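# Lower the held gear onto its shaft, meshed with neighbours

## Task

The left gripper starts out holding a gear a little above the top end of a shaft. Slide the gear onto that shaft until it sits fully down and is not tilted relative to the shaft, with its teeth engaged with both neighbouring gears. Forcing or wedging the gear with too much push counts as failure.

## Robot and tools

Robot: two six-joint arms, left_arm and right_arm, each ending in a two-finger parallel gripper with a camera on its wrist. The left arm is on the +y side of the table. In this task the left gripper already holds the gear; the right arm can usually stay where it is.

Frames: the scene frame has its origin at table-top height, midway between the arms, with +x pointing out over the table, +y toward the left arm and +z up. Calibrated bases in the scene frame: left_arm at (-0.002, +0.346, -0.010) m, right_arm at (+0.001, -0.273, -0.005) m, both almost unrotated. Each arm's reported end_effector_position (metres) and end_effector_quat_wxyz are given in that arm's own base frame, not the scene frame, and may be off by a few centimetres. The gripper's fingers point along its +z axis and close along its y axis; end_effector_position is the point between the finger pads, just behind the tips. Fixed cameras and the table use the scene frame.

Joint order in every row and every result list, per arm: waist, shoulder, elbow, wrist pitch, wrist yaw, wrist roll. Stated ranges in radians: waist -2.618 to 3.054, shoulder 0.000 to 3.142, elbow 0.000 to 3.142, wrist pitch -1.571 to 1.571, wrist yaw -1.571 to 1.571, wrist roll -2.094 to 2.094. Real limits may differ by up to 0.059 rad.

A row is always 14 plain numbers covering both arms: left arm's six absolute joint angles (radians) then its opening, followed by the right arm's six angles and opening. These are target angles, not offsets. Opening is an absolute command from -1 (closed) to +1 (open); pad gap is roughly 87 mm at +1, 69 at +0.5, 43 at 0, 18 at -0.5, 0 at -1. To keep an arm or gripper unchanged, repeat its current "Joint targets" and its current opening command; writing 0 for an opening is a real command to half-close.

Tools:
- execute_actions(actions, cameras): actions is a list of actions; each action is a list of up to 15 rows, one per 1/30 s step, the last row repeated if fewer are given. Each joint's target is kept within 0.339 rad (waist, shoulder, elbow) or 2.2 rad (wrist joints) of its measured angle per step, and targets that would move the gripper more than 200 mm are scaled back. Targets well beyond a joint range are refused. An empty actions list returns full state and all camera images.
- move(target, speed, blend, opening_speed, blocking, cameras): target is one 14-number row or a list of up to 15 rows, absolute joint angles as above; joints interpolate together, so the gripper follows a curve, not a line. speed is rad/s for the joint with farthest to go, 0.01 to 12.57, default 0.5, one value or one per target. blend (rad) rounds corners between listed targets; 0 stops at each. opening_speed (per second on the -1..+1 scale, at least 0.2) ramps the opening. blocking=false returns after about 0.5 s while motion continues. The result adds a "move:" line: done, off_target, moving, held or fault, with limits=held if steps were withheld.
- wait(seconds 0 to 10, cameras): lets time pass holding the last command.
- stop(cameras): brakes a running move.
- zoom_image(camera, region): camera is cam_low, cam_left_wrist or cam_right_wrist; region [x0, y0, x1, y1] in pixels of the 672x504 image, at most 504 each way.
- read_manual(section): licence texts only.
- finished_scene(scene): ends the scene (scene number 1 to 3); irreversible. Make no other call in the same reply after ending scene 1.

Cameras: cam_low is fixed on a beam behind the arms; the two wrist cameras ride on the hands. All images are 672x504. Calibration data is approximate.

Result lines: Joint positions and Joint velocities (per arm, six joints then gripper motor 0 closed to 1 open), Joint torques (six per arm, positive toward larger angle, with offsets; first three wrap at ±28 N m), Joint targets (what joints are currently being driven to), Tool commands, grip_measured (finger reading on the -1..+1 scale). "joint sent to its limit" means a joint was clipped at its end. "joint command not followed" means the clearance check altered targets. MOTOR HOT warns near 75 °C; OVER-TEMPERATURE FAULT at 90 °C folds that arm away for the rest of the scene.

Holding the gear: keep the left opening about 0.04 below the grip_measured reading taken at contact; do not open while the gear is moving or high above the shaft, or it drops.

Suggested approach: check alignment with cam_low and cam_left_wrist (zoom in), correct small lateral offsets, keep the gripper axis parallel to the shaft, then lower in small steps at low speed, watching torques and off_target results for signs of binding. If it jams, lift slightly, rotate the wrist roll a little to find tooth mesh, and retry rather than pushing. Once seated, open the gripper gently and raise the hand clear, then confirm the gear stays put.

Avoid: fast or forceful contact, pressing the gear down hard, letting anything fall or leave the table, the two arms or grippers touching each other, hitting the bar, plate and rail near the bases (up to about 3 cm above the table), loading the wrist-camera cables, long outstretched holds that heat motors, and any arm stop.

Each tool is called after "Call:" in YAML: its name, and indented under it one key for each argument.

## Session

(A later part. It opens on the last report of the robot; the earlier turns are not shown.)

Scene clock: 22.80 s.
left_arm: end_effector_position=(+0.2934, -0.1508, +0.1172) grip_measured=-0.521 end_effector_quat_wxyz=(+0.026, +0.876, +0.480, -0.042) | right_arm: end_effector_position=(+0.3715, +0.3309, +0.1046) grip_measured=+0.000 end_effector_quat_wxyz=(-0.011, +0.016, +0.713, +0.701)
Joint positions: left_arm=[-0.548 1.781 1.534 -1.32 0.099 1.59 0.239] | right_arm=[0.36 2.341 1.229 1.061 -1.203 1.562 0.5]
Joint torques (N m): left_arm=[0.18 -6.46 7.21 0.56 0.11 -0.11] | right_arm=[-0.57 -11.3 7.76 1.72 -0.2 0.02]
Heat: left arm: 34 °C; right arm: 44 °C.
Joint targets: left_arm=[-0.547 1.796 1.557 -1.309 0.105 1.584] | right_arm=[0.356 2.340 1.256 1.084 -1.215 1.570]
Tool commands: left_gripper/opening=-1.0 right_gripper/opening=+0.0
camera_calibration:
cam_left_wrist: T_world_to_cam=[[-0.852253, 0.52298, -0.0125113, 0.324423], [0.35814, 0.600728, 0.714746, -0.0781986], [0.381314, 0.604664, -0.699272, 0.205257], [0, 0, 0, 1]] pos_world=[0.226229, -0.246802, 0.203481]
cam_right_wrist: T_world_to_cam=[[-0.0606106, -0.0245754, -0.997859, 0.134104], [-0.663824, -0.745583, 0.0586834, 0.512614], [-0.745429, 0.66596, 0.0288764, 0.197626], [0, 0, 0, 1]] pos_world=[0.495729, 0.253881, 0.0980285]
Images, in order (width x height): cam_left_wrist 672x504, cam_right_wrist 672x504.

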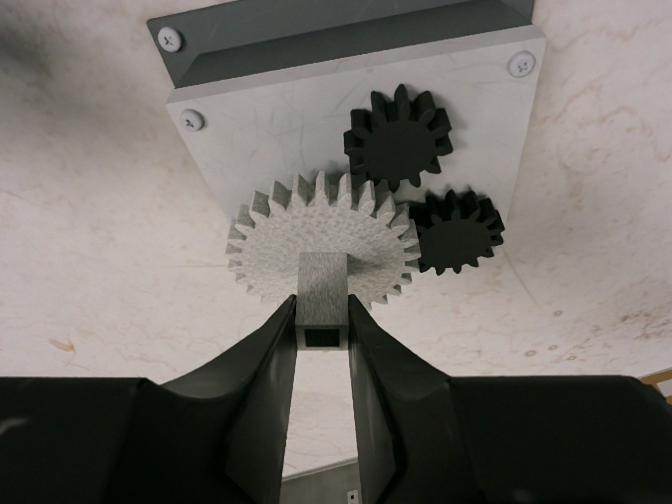

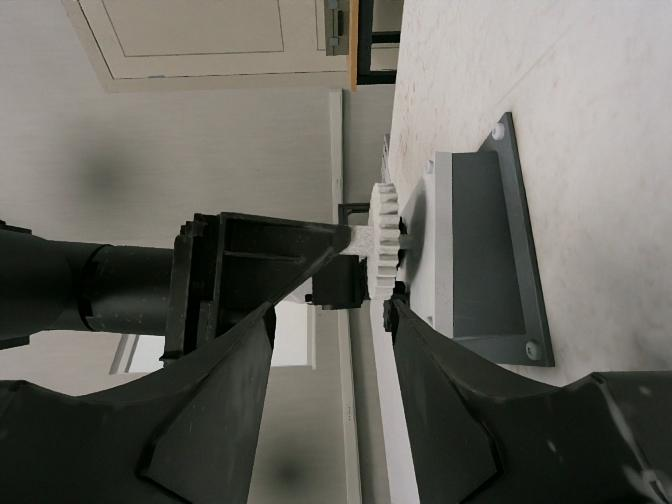

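Call:
move:
  target: [-0.547,1.796,1.516,-1.304,0.105,1.584,-1,0.356,2.34,1.256,1.084,-1.215,1.57,0]
  speed: 0.06
  cameras: ["cam_left_wrist","cam_right_wrist"]

Call:
zoom_image:
  camera: "cam_left_wrist"
  region: [310, 70, 510, 270]

Call:
zoom_image:
  camera: "cam_right_wrist"
  region: [340, 175, 440, 305]

Scene clock: 24.47 s.
left_arm: end_effector_position=(+0.2928, -0.1505, +0.1150) grip_measured=-0.521 end_effector_quat_wxyz=(+0.025, +0.876, +0.480, -0.042) | right_arm: end_effector_position=(+0.3715, +0.3309, +0.1046) grip_measured=+0.000 end_effector_quat_wxyz=(-0.011, +0.016, +0.713, +0.701)
Joint positions: left_arm=[-0.548 1.781 1.525 -1.314 0.099 1.59 0.239] | right_arm=[0.36 2.341 1.229 1.061 -1.203 1.562 0.5]
Joint torques (N m): left_arm=[0.17 -6.45 4.63 0.56 0.11 -0.1] | right_arm=[-0.58 -11.3 7.76 1.72 -0.2 0.02]
Heat: left arm: 34 °C; right arm: 45 °C.
Joint targets: left_arm=[-0.547 1.796 1.516 -1.304 0.105 1.584] | right_arm=[0.356 2.340 1.256 1.084 -1.215 1.570]
move: done
camera_calibration:
cam_left_wrist: T_world_to_cam=[[-0.852281, 0.522992, -0.00981949, 0.323416], [0.35981, 0.599774, 0.714709, -0.0772112], [0.379676, 0.605599, -0.699353, 0.20437], [0, 0, 0, 1]] pos_world=[0.225828, -0.246601, 0.201286]
cam_right_wrist: T_world_to_cam=[[-0.0606106, -0.0245754, -0.997859, 0.134104], [-0.663824, -0.745583, 0.0586834, 0.512614], [-0.745429, 0.66596, 0.0288764, 0.197626], [0, 0, 0, 1]] pos_world=[0.495729, 0.253881, 0.0980285]
Images, in order (width x height): cam_left_wrist 672x504, cam_right_wrist 672x504.

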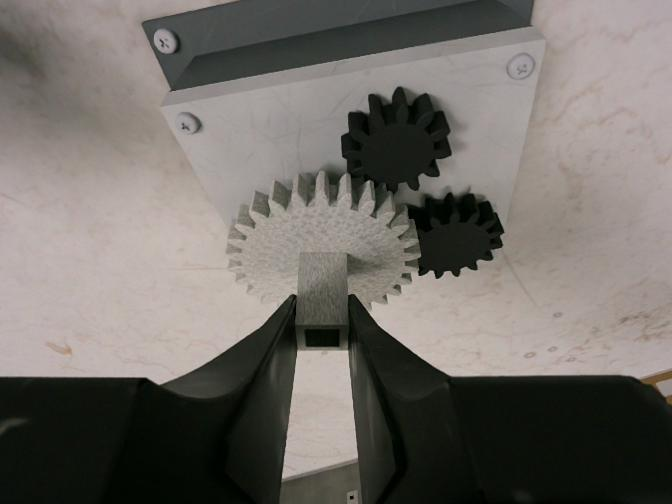

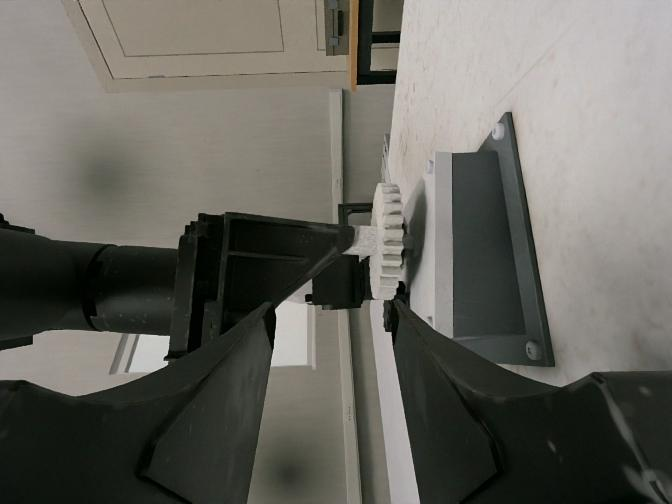

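Scaled by 2.520 from the camera's 672x504 image, which has a finer 960x720 frame.

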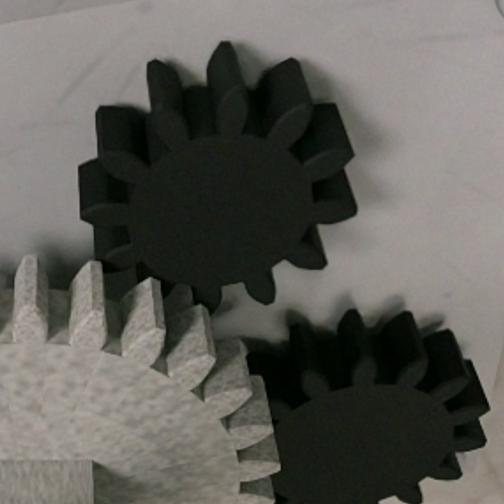

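Scaled by 3.877 from the camera's 672x504 image, which has a finer 960x720 frame.

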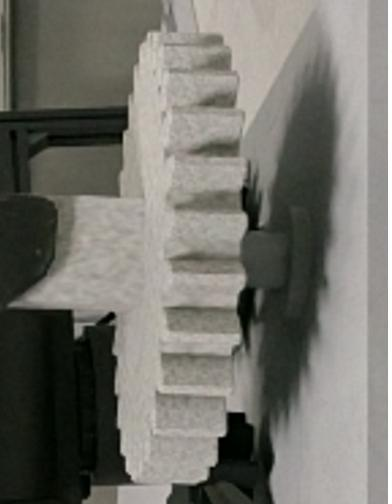

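Call:
move:
  target: [-0.547,1.796,1.503,-1.292,0.105,1.583,-1,0.356,2.34,1.256,1.084,-1.215,1.57,0]
  speed: 0.06

Scene clock: 25.60 s.
left_arm: end_effector_position=(+0.2930, -0.1506, +0.1137) grip_measured=-0.521 end_effector_quat_wxyz=(+0.025, +0.876, +0.480, -0.042) | right_arm: end_effector_position=(+0.3715, +0.3309, +0.1046) grip_measured=+0.000 end_effector_quat_wxyz=(-0.011, +0.016, +0.713, +0.701)
Joint positions: left_arm=[-0.548 1.781 1.52 -1.308 0.099 1.59 0.239] | right_arm=[0.36 2.341 1.229 1.061 -1.203 1.562 0.5]
Joint torques (N m): left_arm=[0.18 -6.45 4.01 0.61 0.11 -0.12] | right_arm=[-0.58 -11.3 7.77 1.72 -0.2 0.02]
Heat: left arm: 34 °C; right arm: 46 °C.
Joint targets: left_arm=[-0.547 1.796 1.503 -1.292 0.105 1.583] | right_arm=[0.356 2.340 1.256 1.084 -1.215 1.570]
move: done

Call:
move:
  target: [-0.547,1.796,1.495,-1.284,0.105,1.583,-1,0.356,2.34,1.256,1.084,-1.215,1.57,0]
  speed: 0.06
  cameras: ["cam_left_wrist","cam_right_wrist"]

Call:
zoom_image:
  camera: "cam_left_wrist"
  region: [330, 90, 470, 200]

Call:
zoom_image:
  camera: "cam_left_wrist"
  region: [400, 180, 510, 290]

Call:
zoom_image:
  camera: "cam_right_wrist"
  region: [340, 175, 440, 305]

Scene clock: 26.50 s.
left_arm: end_effector_position=(+0.2931, -0.1507, +0.1134) grip_measured=-0.521 end_effector_quat_wxyz=(+0.026, +0.876, +0.480, -0.042) | right_arm: end_effector_position=(+0.3715, +0.3309, +0.1046) grip_measured=+0.000 end_effector_quat_wxyz=(-0.011, +0.016, +0.713, +0.701)
Joint positions: left_arm=[-0.548 1.781 1.519 -1.306 0.099 1.59 0.239] | right_arm=[0.36 2.341 1.229 1.061 -1.203 1.562 0.5]
Joint torques (N m): left_arm=[0.17 -6.46 3.48 0.67 0.11 -0.11] | right_arm=[-0.59 -11.29 7.76 1.72 -0.2 0.02]
Heat: left arm: 34 °C; right arm: 46 °C.
Joint targets: left_arm=[-0.547 1.796 1.495 -1.284 0.105 1.583] | right_arm=[0.356 2.340 1.256 1.084 -1.215 1.570]
move: done
camera_calibration:
cam_left_wrist: T_world_to_cam=[[-0.852261, 0.522994, -0.011372, 0.323846], [0.358845, 0.600309, 0.714744, -0.0757705], [0.380633, 0.605068, -0.699293, 0.202982], [0, 0, 0, 1]] pos_world=[0.225929, -0.246702, 0.199783]
cam_right_wrist: T_world_to_cam=[[-0.0606106, -0.0245754, -0.997859, 0.134104], [-0.663824, -0.745583, 0.0586834, 0.512614], [-0.745429, 0.66596, 0.0288764, 0.197626], [0, 0, 0, 1]] pos_world=[0.495729, 0.253881, 0.0980285]
Images, in order (width x height): cam_left_wrist 672x504, cam_right_wrist 672x504.

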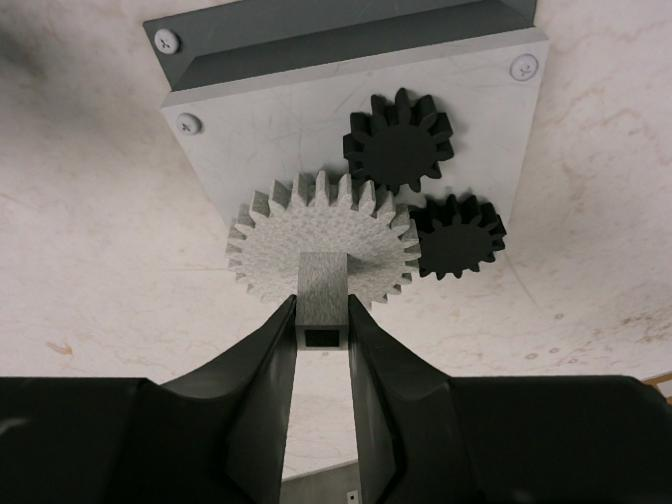

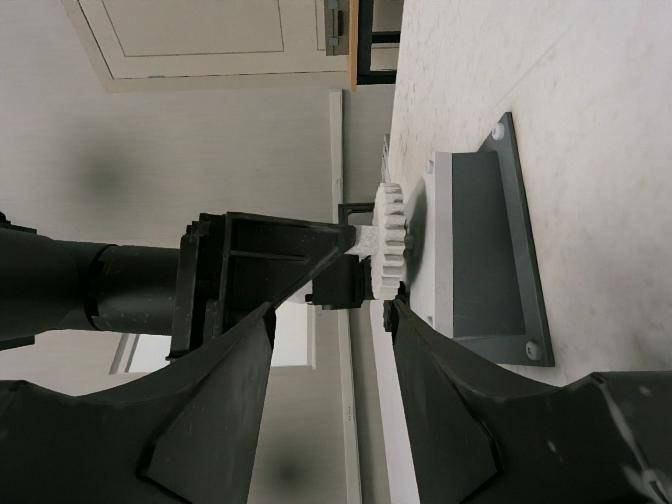

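Scaled by 3.600 from the camera's 672x504 image, which has a finer 960x720 frame.

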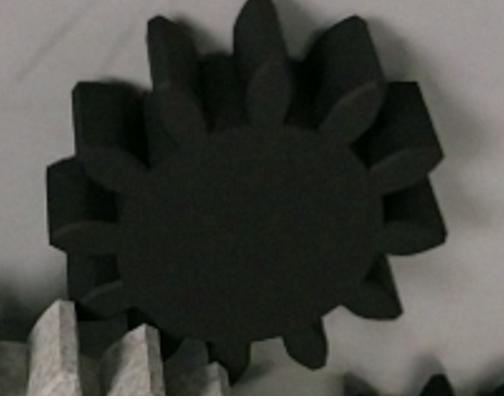

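Scaled by 4.582 from the camera's 672x504 image, which has a finer 960x720 frame.

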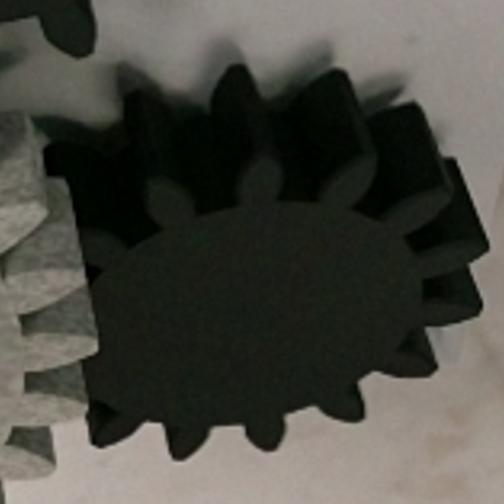

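Scaled by 3.877 from the camera's 672x504 image, which has a finer 960x720 frame.

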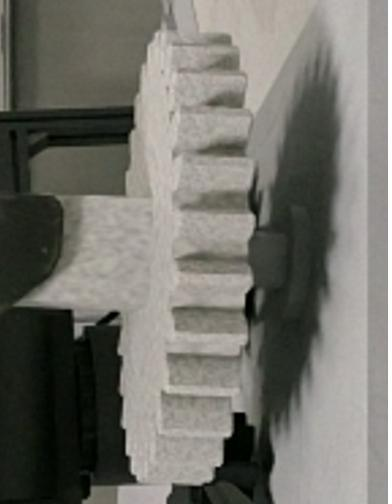

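Call:
zoom_image:
  camera: "cam_left_wrist"
  region: [280, 160, 370, 230]

Call:
zoom_image:
  camera: "cam_left_wrist"
  region: [220, 160, 430, 320]

Scaled by 5.600 from the camera's 672x504 image, which has a finer 960x720 frame.

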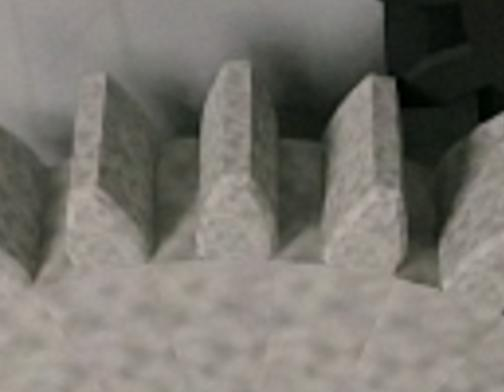

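Scaled by 2.400 from the camera's 672x504 image, which has a finer 960x720 frame.

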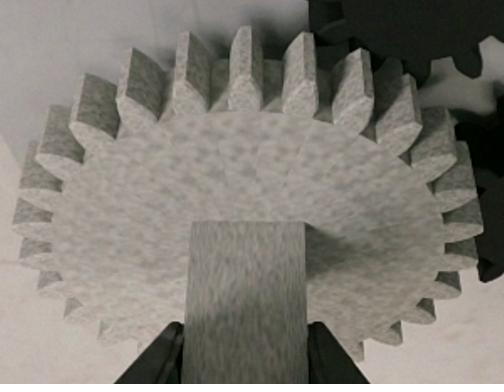

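Call:
move:
  target: [-0.547,1.796,1.493,-1.282,0.105,1.570,-1,0.356,2.34,1.256,1.084,-1.215,1.57,0]
  speed: 0.05

Scene clock: 28.23 s.
left_arm: end_effector_position=(+0.2930, -0.1506, +0.1132) grip_measured=-0.521 end_effector_quat_wxyz=(+0.026, +0.873, +0.485, -0.042) | right_arm: end_effector_position=(+0.3715, +0.3309, +0.1046) grip_measured=+0.000 end_effector_quat_wxyz=(-0.011, +0.016, +0.713, +0.701)
Joint positions: left_arm=[-0.548 1.781 1.518 -1.304 0.099 1.58 0.239] | right_arm=[0.36 2.341 1.229 1.061 -1.203 1.562 0.5]
Joint torques (N m): left_arm=[0.16 -6.46 3.38 0.68 0.11 -0.13] | right_arm=[-0.58 -11.3 7.77 1.72 -0.2 0.02]
Motor temperatures (°C): left_arm=[25 34 33 25 22 24 26] | right_arm=[22 47 32 27 25 22 25]
Heat: left arm: 34 °C; right arm: 47 °C.
Joint targets: left_arm=[-0.547 1.796 1.493 -1.282 0.105 1.570] | right_arm=[0.356 2.340 1.256 1.084 -1.215 1.570]
move: done

Call:
move:
  target:
    - [-0.547,1.796,1.493,-1.282,0.105,1.600,-1,0.356,2.34,1.256,1.084,-1.215,1.57,0]
    - [-0.547,1.796,1.493,-1.282,0.105,1.608,-1,0.356,2.34,1.256,1.084,-1.215,1.57,0]
  speed: 0.05
  blend: 0.003

Scene clock: 29.37 s.
left_arm: end_effector_position=(+0.2935, -0.1509, +0.1132) grip_measured=-0.521 end_effector_quat_wxyz=(+0.026, +0.877, +0.478, -0.042) | right_arm: end_effector_position=(+0.3715, +0.3309, +0.1046) grip_measured=+0.000 end_effector_quat_wxyz=(-0.011, +0.016, +0.713, +0.701)
Joint positions: left_arm=[-0.548 1.781 1.518 -1.304 0.099 1.594 0.239] | right_arm=[0.36 2.341 1.229 1.061 -1.203 1.562 0.5]
Joint torques (N m): left_arm=[0.17 -6.46 3.38 0.68 0.11 0.12] | right_arm=[-0.59 -11.3 7.76 1.72 -0.2 0.02]
Heat: left arm: 34 °C; right arm: 47 °C.
Joint targets: left_arm=[-0.547 1.796 1.493 -1.282 0.105 1.608] | right_arm=[0.356 2.340 1.256 1.084 -1.215 1.570]
move: done

Call:
move:
  target: [-0.547,1.796,1.490,-1.279,0.105,1.622,-1,0.356,2.34,1.256,1.084,-1.215,1.57,0]
  speed: 0.05

Scene clock: 30.20 s.
left_arm: end_effector_position=(+0.2938, -0.1506, +0.1124) grip_measured=-0.521 end_effector_quat_wxyz=(+0.025, +0.880, +0.473, -0.041) | right_arm: end_effector_position=(+0.3715, +0.3309, +0.1046) grip_measured=+0.000 end_effector_quat_wxyz=(-0.011, +0.016, +0.713, +0.701)
Joint positions: left_arm=[-0.548 1.781 1.515 -1.302 0.096 1.607 0.239] | right_arm=[0.36 2.341 1.229 1.061 -1.203 1.562 0.5]
Joint torques (N m): left_arm=[0.18 -6.45 3.41 0.69 0.12 0.13] | right_arm=[-0.58 -11.3 7.77 1.72 -0.2 0.02]
Heat: left arm: 34 °C; right arm: 47 °C.
Joint targets: left_arm=[-0.547 1.796 1.490 -1.279 0.105 1.622] | right_arm=[0.356 2.340 1.256 1.084 -1.215 1.570]
move: done

Call:
move:
  target: [-0.547,1.796,1.482,-1.271,0.105,1.626,-1,0.356,2.34,1.256,1.084,-1.215,1.57,0]
  speed: 0.05

Scene clock: 30.97 s.
left_arm: end_effector_position=(+0.2940, -0.1505, +0.1118) grip_measured=-0.521 end_effector_quat_wxyz=(+0.025, +0.881, +0.472, -0.040) | right_arm: end_effector_position=(+0.3715, +0.3309, +0.1046) grip_measured=+0.000 end_effector_quat_wxyz=(-0.011, +0.016, +0.713, +0.701)
Joint positions: left_arm=[-0.548 1.781 1.512 -1.3 0.095 1.61 0.239] | right_arm=[0.36 2.341 1.229 1.061 -1.203 1.562 0.5]
Joint torques (N m): left_arm=[0.17 -6.46 3 0.73 0.14 0.14] | right_arm=[-0.59 -11.28 7.77 1.72 -0.2 0.02]
Heat: left arm: 35 °C; right arm: 48 °C.
Joint targets: left_arm=[-0.547 1.796 1.482 -1.271 0.105 1.626] | right_arm=[0.356 2.340 1.256 1.084 -1.215 1.570]
move: done

Call:
wait:
  seconds: 0
  cameras: ["cam_left_wrist","cam_right_wrist"]

Call:
zoom_image:
  camera: "cam_right_wrist"
  region: [340, 175, 440, 305]

Call:
zoom_image:
  camera: "cam_left_wrist"
  region: [310, 100, 510, 290]

Call:
zoom_image:
  camera: "cam_left_wrist"
  region: [220, 160, 430, 320]

Scene clock: 31.13 s.
left_arm: end_effector_position=(+0.2940, -0.1505, +0.1118) grip_measured=-0.521 end_effector_quat_wxyz=(+0.025, +0.881, +0.472, -0.040) | right_arm: end_effector_position=(+0.3715, +0.3309, +0.1046) grip_measured=+0.000 end_effector_quat_wxyz=(-0.011, +0.016, +0.713, +0.701)
Joint positions: left_arm=[-0.548 1.781 1.512 -1.3 0.095 1.61 0.239] | right_arm=[0.36 2.341 1.229 1.061 -1.203 1.562 0.5]
Joint torques (N m): left_arm=[0.17 -6.45 2.99 0.74 0.14 0.14] | right_arm=[-0.58 -11.32 7.77 1.72 -0.2 0.02]
Heat: left arm: 35 °C; right arm: 48 °C.
Joint targets: left_arm=[-0.547 1.796 1.482 -1.271 0.105 1.626] | right_arm=[0.356 2.340 1.256 1.084 -1.215 1.570]
Tool commands: left_gripper/opening=-1.0 right_gripper/opening=+0.0
camera_calibration:
cam_left_wrist: T_world_to_cam=[[-0.841559, 0.540011, -0.012904, 0.324186], [0.368406, 0.59127, 0.71741, -0.0795355], [0.395039, 0.598989, -0.696532, 0.19588], [0, 0, 0, 1]] pos_world=[0.224743, -0.245367, 0.197679]
cam_right_wrist: T_world_to_cam=[[-0.0606106, -0.0245754, -0.997859, 0.134104], [-0.663824, -0.745583, 0.0586834, 0.512614], [-0.745429, 0.66596, 0.0288764, 0.197626], [0, 0, 0, 1]] pos_world=[0.495729, 0.253881, 0.0980285]
Images, in order (width x height): cam_left_wrist 672x504, cam_right_wrist 672x504.

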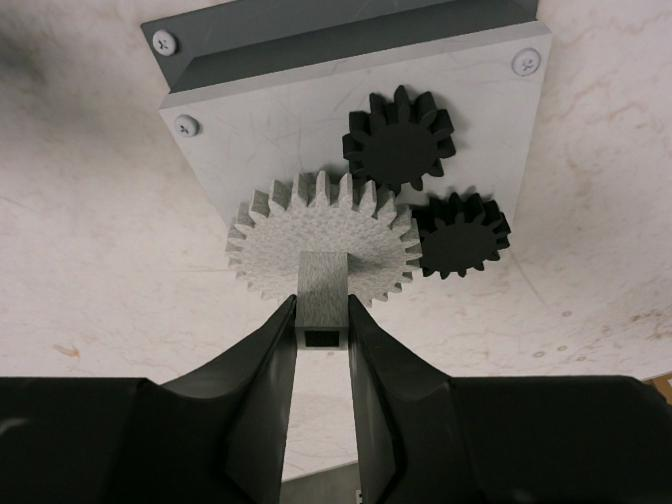

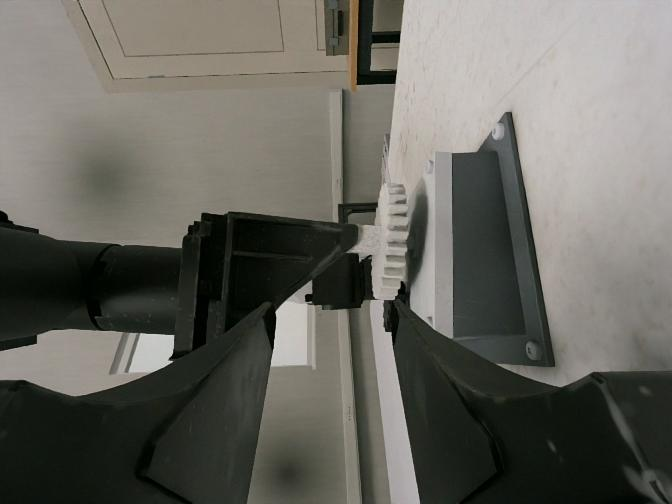

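Scaled by 3.877 from the camera's 672x504 image, which has a finer 960x720 frame.

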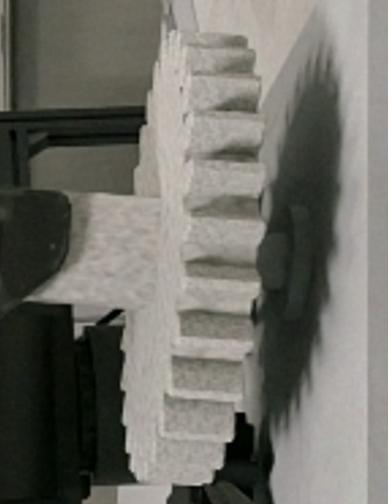

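Scaled by 2.520 from the camera's 672x504 image, which has a finer 960x720 frame.

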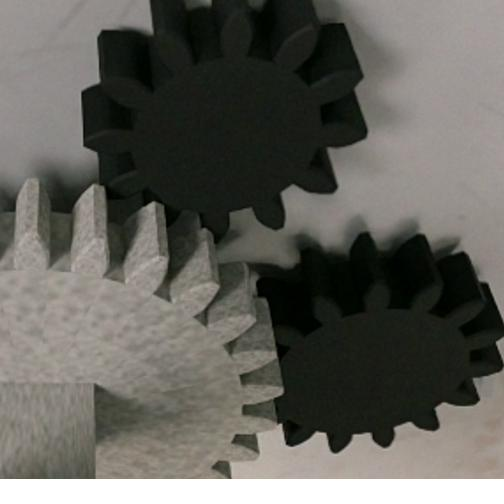

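Scaled by 2.400 from the camera's 672x504 image, which has a finer 960x720 frame.

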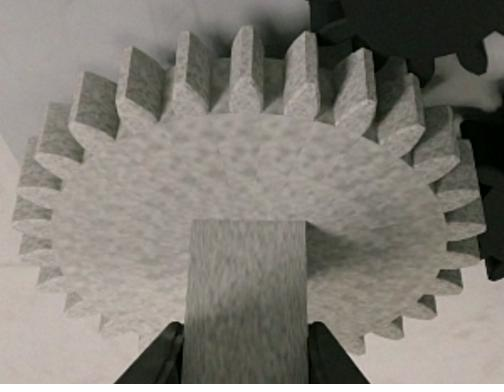

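Call:
zoom_image:
  camera: "cam_left_wrist"
  region: [340, 150, 420, 220]

Call:
zoom_image:
  camera: "cam_left_wrist"
  region: [390, 195, 450, 290]

Scaled by 6.300 from the camera's 672x504 image, which has a finer 960x720 frame.

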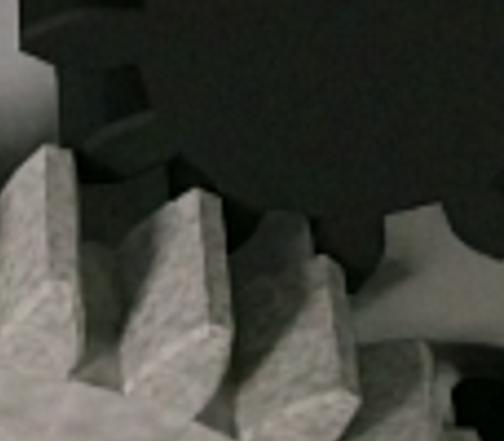

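Scaled by 5.305 from the camera's 672x504 image, which has a finer 960x720 frame.

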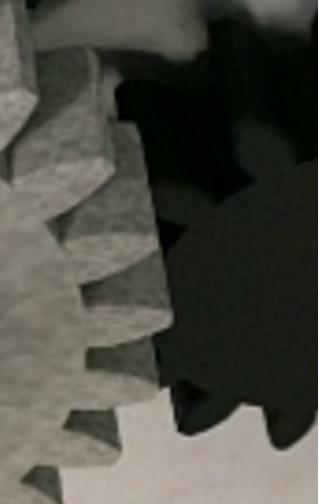

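Call:
move:
  target:
    - [-0.547,1.796,1.484,-1.271,0.105,1.600,-1,0.356,2.34,1.256,1.084,-1.215,1.57,0]
    - [-0.547,1.796,1.484,-1.271,0.105,1.592,-1,0.356,2.34,1.256,1.084,-1.215,1.57,0]
  speed: 0.05
  blend: 0.003

Scene clock: 33.67 s.
left_arm: end_effector_position=(+0.2939, -0.1504, +0.1118) grip_measured=-0.521 end_effector_quat_wxyz=(+0.025, +0.879, +0.474, -0.040) | right_arm: end_effector_position=(+0.3715, +0.3309, +0.1046) grip_measured=+0.000 end_effector_quat_wxyz=(-0.011, +0.016, +0.713, +0.701)
Joint positions: left_arm=[-0.548 1.781 1.512 -1.299 0.095 1.604 0.239] | right_arm=[0.36 2.341 1.229 1.061 -1.203 1.562 0.5]
Joint torques (N m): left_arm=[0.17 -6.46 3.17 0.73 0.14 -0.18] | right_arm=[-0.57 -11.32 7.77 1.72 -0.2 0.02]
Heat: left arm: 35 °C; right arm: 48 °C.
Joint targets: left_arm=[-0.547 1.796 1.484 -1.271 0.105 1.592] | right_arm=[0.356 2.340 1.256 1.084 -1.215 1.570]
move: done

Call:
move:
  target:
    - [-0.547,1.796,1.484,-1.271,0.105,1.626,-1,0.356,2.34,1.256,1.084,-1.215,1.57,0]
    - [-0.547,1.796,1.482,-1.270,0.105,1.636,-1,0.356,2.34,1.256,1.084,-1.215,1.57,0]
  speed: 0.06
  blend: 0.003

Scene clock: 34.80 s.
left_arm: end_effector_position=(+0.2944, -0.1506, +0.1118) grip_measured=-0.521 end_effector_quat_wxyz=(+0.025, +0.882, +0.470, -0.040) | right_arm: end_effector_position=(+0.3715, +0.3309, +0.1046) grip_measured=+0.000 end_effector_quat_wxyz=(-0.011, +0.016, +0.713, +0.701)
Joint positions: left_arm=[-0.548 1.781 1.512 -1.299 0.094 1.614 0.239] | right_arm=[0.36 2.341 1.229 1.061 -1.203 1.562 0.5]
Joint torques (N m): left_arm=[0.17 -6.45 2.99 0.74 0.14 0.22] | right_arm=[-0.59 -11.3 7.77 1.72 -0.2 0.02]
Heat: left arm: 35 °C; right arm: 49 °C.
Joint targets: left_arm=[-0.547 1.796 1.482 -1.270 0.105 1.636] | right_arm=[0.356 2.340 1.256 1.084 -1.215 1.570]
move: done

Call:
move:
  target:
    - [-0.547,1.796,1.484,-1.271,0.105,1.600,-1,0.356,2.34,1.256,1.084,-1.215,1.57,0]
    - [-0.547,1.796,1.480,-1.255,0.105,1.588,-1,0.356,2.34,1.256,1.084,-1.215,1.57,0]
  speed: 0.06
  blend: 0.003
  cameras: ["cam_left_wrist","cam_right_wrist"]

Call:
zoom_image:
  camera: "cam_left_wrist"
  region: [350, 160, 410, 210]

Call:
zoom_image:
  camera: "cam_right_wrist"
  region: [340, 175, 440, 305]

Scene clock: 36.53 s.
left_arm: end_effector_position=(+0.2942, -0.1504, +0.1118) grip_measured=-0.521 end_effector_quat_wxyz=(+0.026, +0.878, +0.477, -0.040) | right_arm: end_effector_position=(+0.3715, +0.3309, +0.1046) grip_measured=+0.000 end_effector_quat_wxyz=(-0.011, +0.016, +0.713, +0.701)
Joint positions: left_arm=[-0.548 1.781 1.512 -1.297 0.094 1.598 0.239] | right_arm=[0.36 2.341 1.229 1.061 -1.203 1.562 0.5]
Joint torques (N m): left_arm=[0.17 -6.46 2.84 0.87 0.14 -0.14] | right_arm=[-0.58 -11.3 7.76 1.72 -0.2 0.02]
Heat: left arm: 35 °C; right arm: 49 °C.
Joint targets: left_arm=[-0.547 1.796 1.480 -1.255 0.105 1.588] | right_arm=[0.356 2.340 1.256 1.084 -1.215 1.570]
move: off_target (left_arm); left_arm: the wrist pitch is farthest, 0.042 rad from its target
camera_calibration:
cam_left_wrist: T_world_to_cam=[[-0.84781, 0.530113, -0.0141083, 0.324707], [0.360576, 0.595769, 0.717666, -0.0766146], [0.388849, 0.603357, -0.696244, 0.198224], [0, 0, 0, 1]] pos_world=[0.225836, -0.246087, 0.197577]
cam_right_wrist: T_world_to_cam=[[-0.0606106, -0.0245754, -0.997859, 0.134104], [-0.663824, -0.745583, 0.0586834, 0.512614], [-0.745429, 0.66596, 0.0288764, 0.197626], [0, 0, 0, 1]] pos_world=[0.495729, 0.253881, 0.0980285]
Images, in order (width x height): cam_left_wrist 672x504, cam_right_wrist 672x504.

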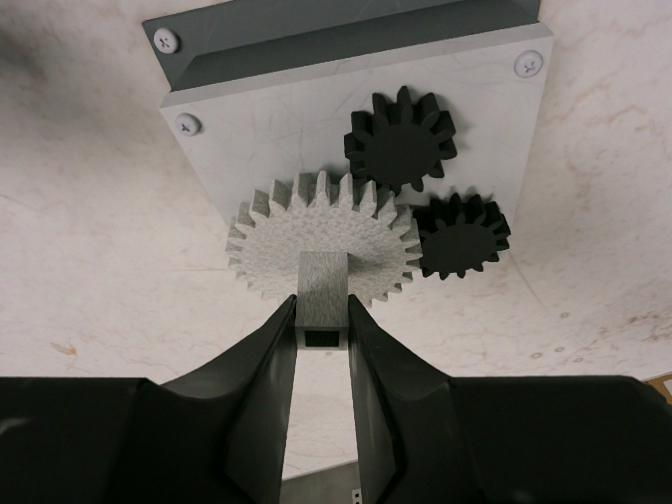

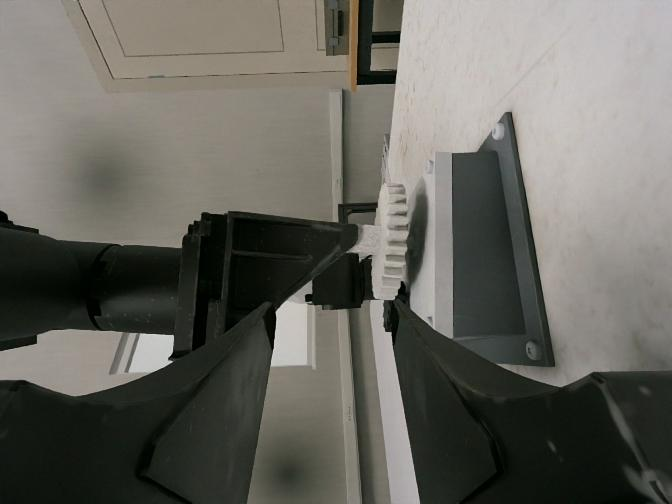

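Scaled by 8.400 from the camera's 672x504 image, which has a finer 960x720 frame.

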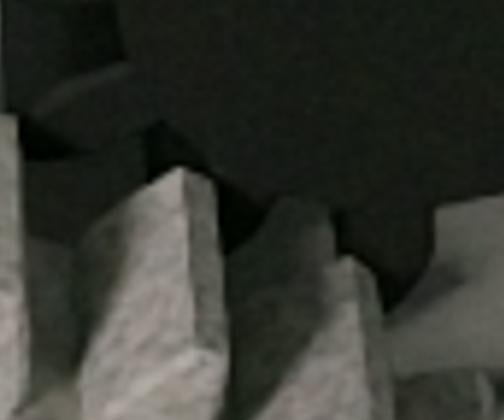

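Scaled by 3.877 from the camera's 672x504 image, which has a finer 960x720 frame.

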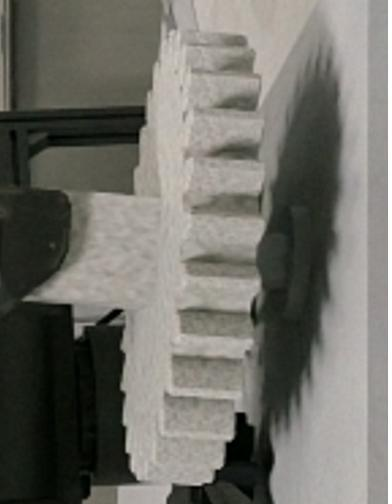

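Call:
move:
  target:
    - [-0.547,1.80,1.535,-1.290,0.105,1.585,-1,0.356,2.34,1.256,1.084,-1.215,1.57,0]
    - [-0.547,1.806,1.540,-1.290,0.105,1.543,-1,0.356,2.34,1.256,1.084,-1.215,1.57,0]
  speed: 0.08
  blend: 0.01

Scene clock: 39.90 s.
left_arm: end_effector_position=(+0.2942, -0.1504, +0.1129) grip_measured=-0.521 end_effector_quat_wxyz=(+0.026, +0.866, +0.497, -0.040) | right_arm: end_effector_position=(+0.3715, +0.3309, +0.1046) grip_measured=+0.000 end_effector_quat_wxyz=(-0.011, +0.016, +0.713, +0.701)
Joint positions: left_arm=[-0.548 1.785 1.522 -1.3 0.094 1.551 0.239] | right_arm=[0.36 2.341 1.229 1.061 -1.203 1.562 0.5]
Joint torques (N m): left_arm=[0.17 -6.06 6.83 0.56 0.14 -0.11] | right_arm=[-0.59 -11.3 7.76 1.72 -0.2 0.02]
Heat: left arm: 35 °C; right arm: 50 °C.
Joint targets: left_arm=[-0.547 1.806 1.540 -1.290 0.105 1.543] | right_arm=[0.356 2.340 1.256 1.084 -1.215 1.570]
move: done

Call:
move:
  target: [-0.547,1.806,1.498,-1.278,0.105,1.543,-1,0.356,2.34,1.256,1.084,-1.215,1.57,0]
  speed: 0.08

Scene clock: 40.77 s.
left_arm: end_effector_position=(+0.2941, -0.1504, +0.1123) grip_measured=-0.521 end_effector_quat_wxyz=(+0.026, +0.866, +0.497, -0.040) | right_arm: end_effector_position=(+0.3715, +0.3309, +0.1046) grip_measured=+0.000 end_effector_quat_wxyz=(-0.011, +0.016, +0.713, +0.701)
Joint positions: left_arm=[-0.548 1.785 1.52 -1.298 0.094 1.551 0.239] | right_arm=[0.36 2.341 1.229 1.061 -1.203 1.562 0.5]
Joint torques (N m): left_arm=[0.16 -6.05 3.66 0.66 0.14 -0.12] | right_arm=[-0.58 -11.3 7.77 1.72 -0.2 0.02]
Heat: left arm: 35 °C; right arm: 51 °C.
Joint targets: left_arm=[-0.547 1.806 1.498 -1.278 0.105 1.543] | right_arm=[0.356 2.340 1.256 1.084 -1.215 1.570]
move: done

Call:
wait:
  seconds: 0
  cameras: ["cam_left_wrist","cam_right_wrist"]

Call:
zoom_image:
  camera: "cam_left_wrist"
  region: [350, 160, 410, 210]

Call:
zoom_image:
  camera: "cam_left_wrist"
  region: [390, 195, 450, 290]

Call:
zoom_image:
  camera: "cam_right_wrist"
  region: [340, 175, 440, 305]

Call:
zoom_image:
  camera: "cam_left_wrist"
  region: [220, 80, 510, 300]

Scene clock: 40.93 s.
left_arm: end_effector_position=(+0.2941, -0.1504, +0.1123) grip_measured=-0.521 end_effector_quat_wxyz=(+0.026, +0.866, +0.497, -0.040) | right_arm: end_effector_position=(+0.3715, +0.3309, +0.1046) grip_measured=+0.000 end_effector_quat_wxyz=(-0.011, +0.016, +0.713, +0.701)
Joint positions: left_arm=[-0.548 1.785 1.52 -1.298 0.094 1.551 0.239] | right_arm=[0.36 2.341 1.229 1.061 -1.203 1.562 0.5]
Joint torques (N m): left_arm=[0.16 -6.05 3.64 0.67 0.14 -0.12] | right_arm=[-0.58 -11.3 7.77 1.72 -0.2 0.02]
Heat: left arm: 35 °C; right arm: 51 °C.
Joint targets: left_arm=[-0.547 1.806 1.498 -1.278 0.105 1.543] | right_arm=[0.356 2.340 1.256 1.084 -1.215 1.570]
Tool commands: left_gripper/opening=-1.0 right_gripper/opening=+0.0
camera_calibration:
cam_left_wrist: T_world_to_cam=[[-0.872054, 0.489258, -0.012205, 0.32539], [0.333164, 0.61173, 0.717487, -0.0665054], [0.358503, 0.621621, -0.696465, 0.210337], [0, 0, 0, 1]] pos_world=[0.230508, -0.249266, 0.19818]
cam_right_wrist: T_world_to_cam=[[-0.0606106, -0.0245754, -0.997859, 0.134104], [-0.663824, -0.745583, 0.0586834, 0.512614], [-0.745429, 0.66596, 0.0288764, 0.197626], [0, 0, 0, 1]] pos_world=[0.495729, 0.253881, 0.0980285]
Images, in order (width x height): cam_left_wrist 672x504, cam_right_wrist 672x504.

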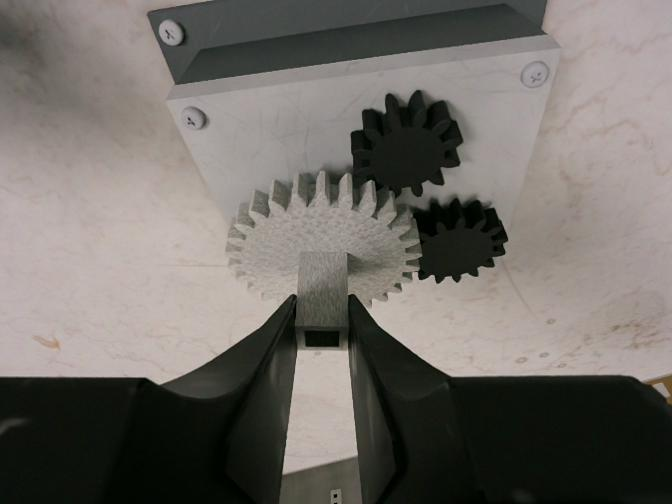

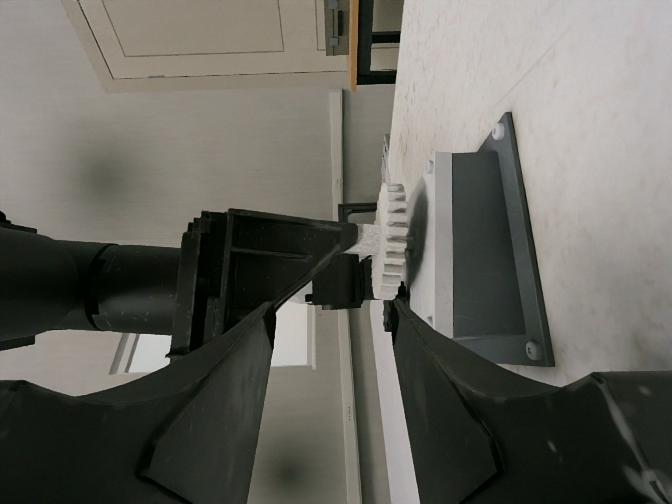

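Scaled by 8.400 from the camera's 672x504 image, which has a finer 960x720 frame.

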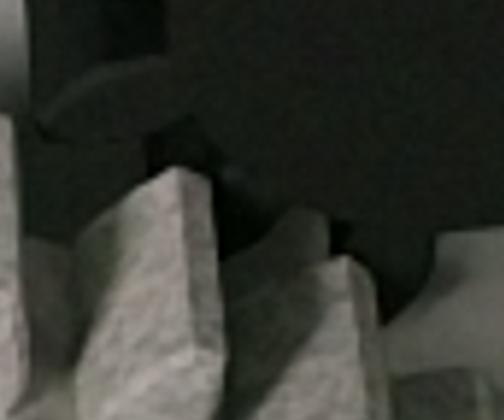

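Scaled by 5.305 from the camera's 672x504 image, which has a finer 960x720 frame.

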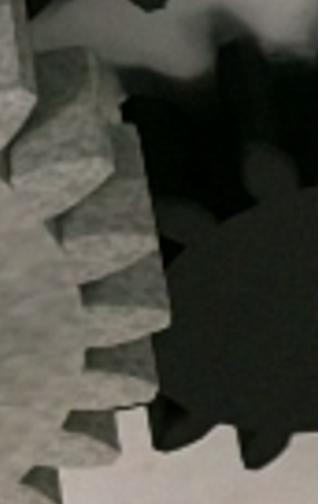

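Scaled by 3.877 from the camera's 672x504 image, which has a finer 960x720 frame.

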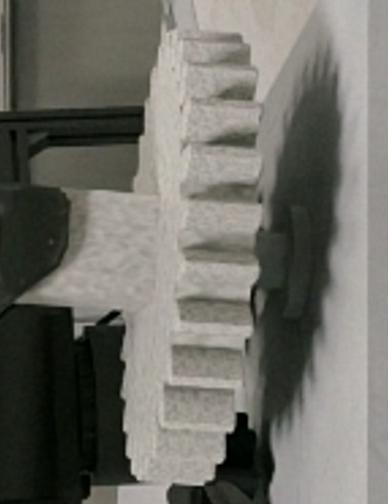

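Scaled by 1.738 from the camera's 672x504 image, which has a finer 960x720 frame.

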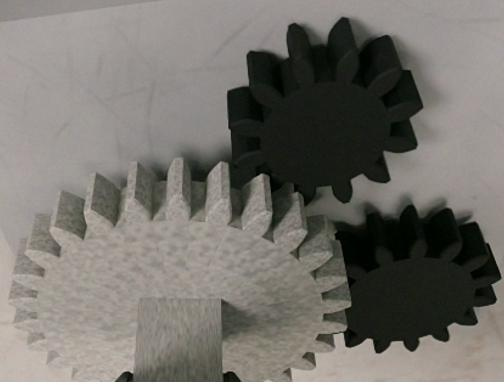

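Call:
move:
  target: [-0.547,1.806,1.552,-1.300,0.105,1.543,-1,0.356,2.34,1.256,1.084,-1.215,1.57,0]
  speed: 0.1
  cameras: ["cam_left_wrist","cam_right_wrist"]

Call:
zoom_image:
  camera: "cam_left_wrist"
  region: [340, 90, 480, 210]

Call:
zoom_image:
  camera: "cam_left_wrist"
  region: [400, 190, 520, 290]

Call:
zoom_image:
  camera: "cam_right_wrist"
  region: [340, 175, 440, 305]

Call:
zoom_image:
  camera: "cam_left_wrist"
  region: [350, 160, 410, 210]

Scene clock: 43.23 s.
left_arm: end_effector_position=(+0.2944, -0.1506, +0.1132) grip_measured=-0.521 end_effector_quat_wxyz=(+0.025, +0.866, +0.498, -0.040) | right_arm: end_effector_position=(+0.3715, +0.3309, +0.1046) grip_measured=+0.000 end_effector_quat_wxyz=(-0.011, +0.016, +0.713, +0.701)
Joint positions: left_arm=[-0.548 1.79 1.528 -1.305 0.094 1.548 0.239] | right_arm=[0.36 2.341 1.229 1.061 -1.203 1.562 0.5]
Joint torques (N m): left_arm=[0.17 -6.46 7.27 0.51 0.14 -0.1] | right_arm=[-0.57 -11.3 7.77 1.72 -0.2 0.02]
Heat: left arm: 36 °C; right arm: 51 °C.
Joint targets: left_arm=[-0.547 1.806 1.552 -1.300 0.105 1.543] | right_arm=[0.356 2.340 1.256 1.084 -1.215 1.570]
move: done
camera_calibration:
cam_left_wrist: T_world_to_cam=[[-0.873186, 0.48729, -0.00972467, 0.325619], [0.333286, 0.611544, 0.717589, -0.0672072], [0.355621, 0.623348, -0.696399, 0.212078], [0, 0, 0, 1]] pos_world=[0.231306, -0.249769, 0.199085]
cam_right_wrist: T_world_to_cam=[[-0.0606106, -0.0245754, -0.997859, 0.134104], [-0.663824, -0.745583, 0.0586834, 0.512614], [-0.745429, 0.66596, 0.0288764, 0.197626], [0, 0, 0, 1]] pos_world=[0.495729, 0.253881, 0.0980285]
Images, in order (width x height): cam_left_wrist 672x504, cam_right_wrist 672x504.

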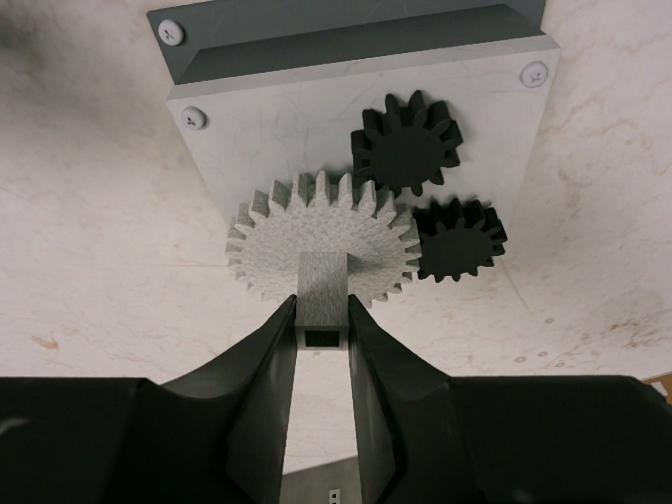

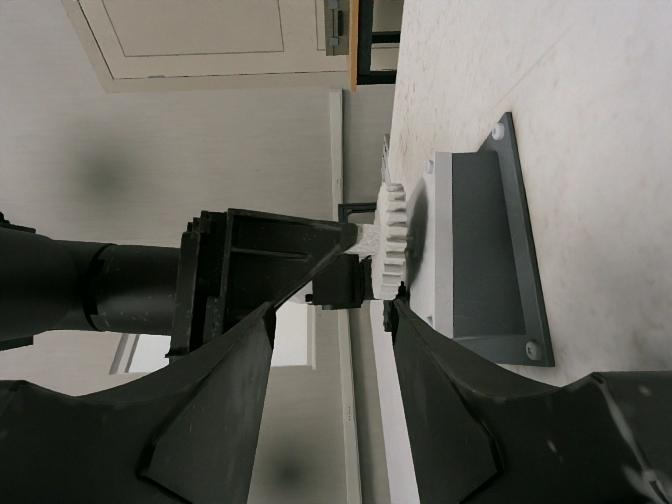

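Scaled by 3.600 from the camera's 672x504 image, which has a finer 960x720 frame.

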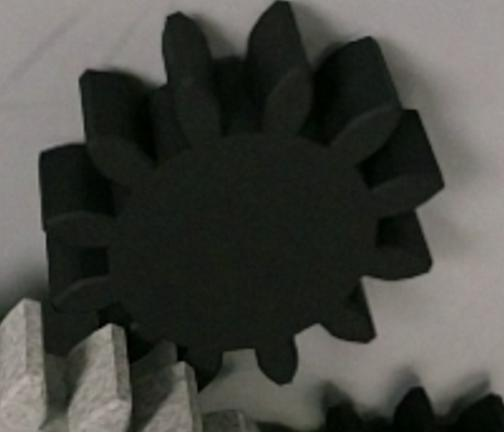

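Scaled by 4.200 from the camera's 672x504 image, which has a finer 960x720 frame.

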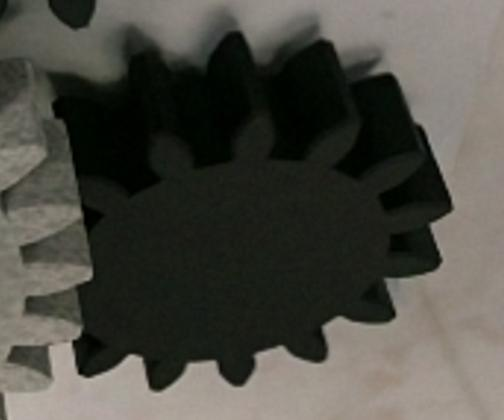

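Scaled by 3.877 from the camera's 672x504 image, which has a finer 960x720 frame.

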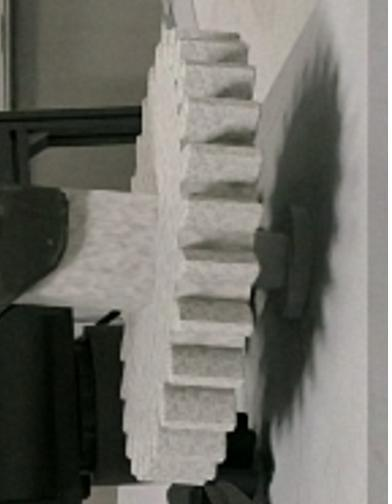

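Scaled by 8.400 from the camera's 672x504 image, which has a finer 960x720 frame.

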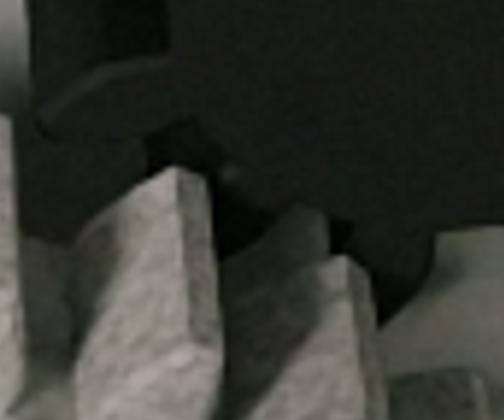

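Call:
move:
  target:
    - [-0.547,1.806,1.500,-1.280,0.105,1.556,-1,0.356,2.34,1.256,1.084,-1.215,1.57,0]
    - [-0.547,1.803,1.495,-1.275,0.105,1.580,-1,0.356,2.34,1.256,1.084,-1.215,1.57,0]
  speed: 0.06
  blend: 0.005

Scene clock: 46.87 s.
left_arm: end_effector_position=(+0.2945, -0.1504, +0.1118) grip_measured=-0.521 end_effector_quat_wxyz=(+0.024, +0.870, +0.492, -0.040) | right_arm: end_effector_position=(+0.3715, +0.3309, +0.1046) grip_measured=+0.000 end_effector_quat_wxyz=(-0.011, +0.016, +0.713, +0.701)
Joint positions: left_arm=[-0.548 1.79 1.523 -1.302 0.093 1.564 0.239] | right_arm=[0.36 2.341 1.229 1.061 -1.203 1.562 0.5]
Joint torques (N m): left_arm=[0.18 -6.69 3.15 0.71 0.15 0.12] | right_arm=[-0.58 -11.32 7.76 1.72 -0.2 0.02]
Motor temperatures (°C): left_arm=[25 36 33 25 22 24 26] | right_arm=[22 52 34 29 25 22 25]
Heat: left arm: 36 °C; right arm: 52 °C.
Joint targets: left_arm=[-0.547 1.803 1.495 -1.275 0.105 1.580] | right_arm=[0.356 2.340 1.256 1.084 -1.215 1.570]
move: done

Call:
move:
  target: [-0.547,1.801,1.493,-1.273,0.105,1.592,-1,0.356,2.34,1.256,1.084,-1.215,1.57,0]
  speed: 0.04

Call:
move:
  target: [-0.547,1.801,1.491,-1.271,0.107,1.602,-1,0.356,2.34,1.256,1.084,-1.215,1.57,0]
  speed: 0.04

Scene clock: 47.73 s.
left_arm: end_effector_position=(+0.2948, -0.1505, +0.1117) grip_measured=-0.521 end_effector_quat_wxyz=(+0.024, +0.872, +0.487, -0.040) | right_arm: end_effector_position=(+0.3715, +0.3309, +0.1046) grip_measured=+0.000 end_effector_quat_wxyz=(-0.011, +0.016, +0.713, +0.701)
Joint positions: left_arm=[-0.548 1.79 1.522 -1.302 0.093 1.575 0.239] | right_arm=[0.36 2.341 1.229 1.061 -1.203 1.562 0.5]
Joint torques (N m): left_arm=[0.18 -6.86 3.06 0.74 0.16 0.14] | right_arm=[-0.58 -11.3 7.77 1.72 -0.2 0.02]
Heat: left arm: 36 °C; right arm: 52 °C.
Joint targets: left_arm=[-0.547 1.801 1.493 -1.273 0.105 1.592] | right_arm=[0.356 2.340 1.256 1.084 -1.215 1.570]
move: done

Scene clock: 48.43 s.
left_arm: end_effector_position=(+0.2949, -0.1504, +0.1115) grip_measured=-0.521 end_effector_quat_wxyz=(+0.023, +0.875, +0.483, -0.040) | right_arm: end_effector_position=(+0.3715, +0.3309, +0.1046) grip_measured=+0.000 end_effector_quat_wxyz=(-0.011, +0.016, +0.713, +0.701)
Joint positions: left_arm=[-0.548 1.79 1.521 -1.302 0.092 1.585 0.239] | right_arm=[0.36 2.341 1.229 1.061 -1.203 1.562 0.5]
Joint torques (N m): left_arm=[0.17 -6.86 2.95 0.75 0.18 0.17] | right_arm=[-0.59 -11.3 7.77 1.72 -0.2 0.02]
Heat: left arm: 36 °C; right arm: 53 °C.
Joint targets: left_arm=[-0.547 1.801 1.491 -1.271 0.107 1.602] | right_arm=[0.356 2.340 1.256 1.084 -1.215 1.570]
move: done

Call:
move:
  target: [-0.547,1.750,1.503,-1.288,0.108,1.600,-1,0.356,2.34,1.256,1.084,-1.215,1.57,0]
  speed: 0.08

Scene clock: 49.53 s.
left_arm: end_effector_position=(+0.2943, -0.1502, +0.1127) grip_measured=-0.521 end_effector_quat_wxyz=(+0.026, +0.876, +0.481, -0.039) | right_arm: end_effector_position=(+0.3715, +0.3309, +0.1046) grip_measured=+0.000 end_effector_quat_wxyz=(-0.011, +0.016, +0.713, +0.701)
Joint positions: left_arm=[-0.548 1.78 1.515 -1.298 0.093 1.589 0.239] | right_arm=[0.36 2.341 1.229 1.061 -1.203 1.562 0.5]
Joint torques (N m): left_arm=[0.16 -10.14 4.44 0.56 0.19 0.09] | right_arm=[-0.57 -11.3 7.76 1.72 -0.2 0.02]
Heat: left arm: 36 °C; right arm: 53 °C.
Joint targets: left_arm=[-0.547 1.750 1.503 -1.288 0.108 1.600] | right_arm=[0.356 2.340 1.256 1.084 -1.215 1.570]
move: done


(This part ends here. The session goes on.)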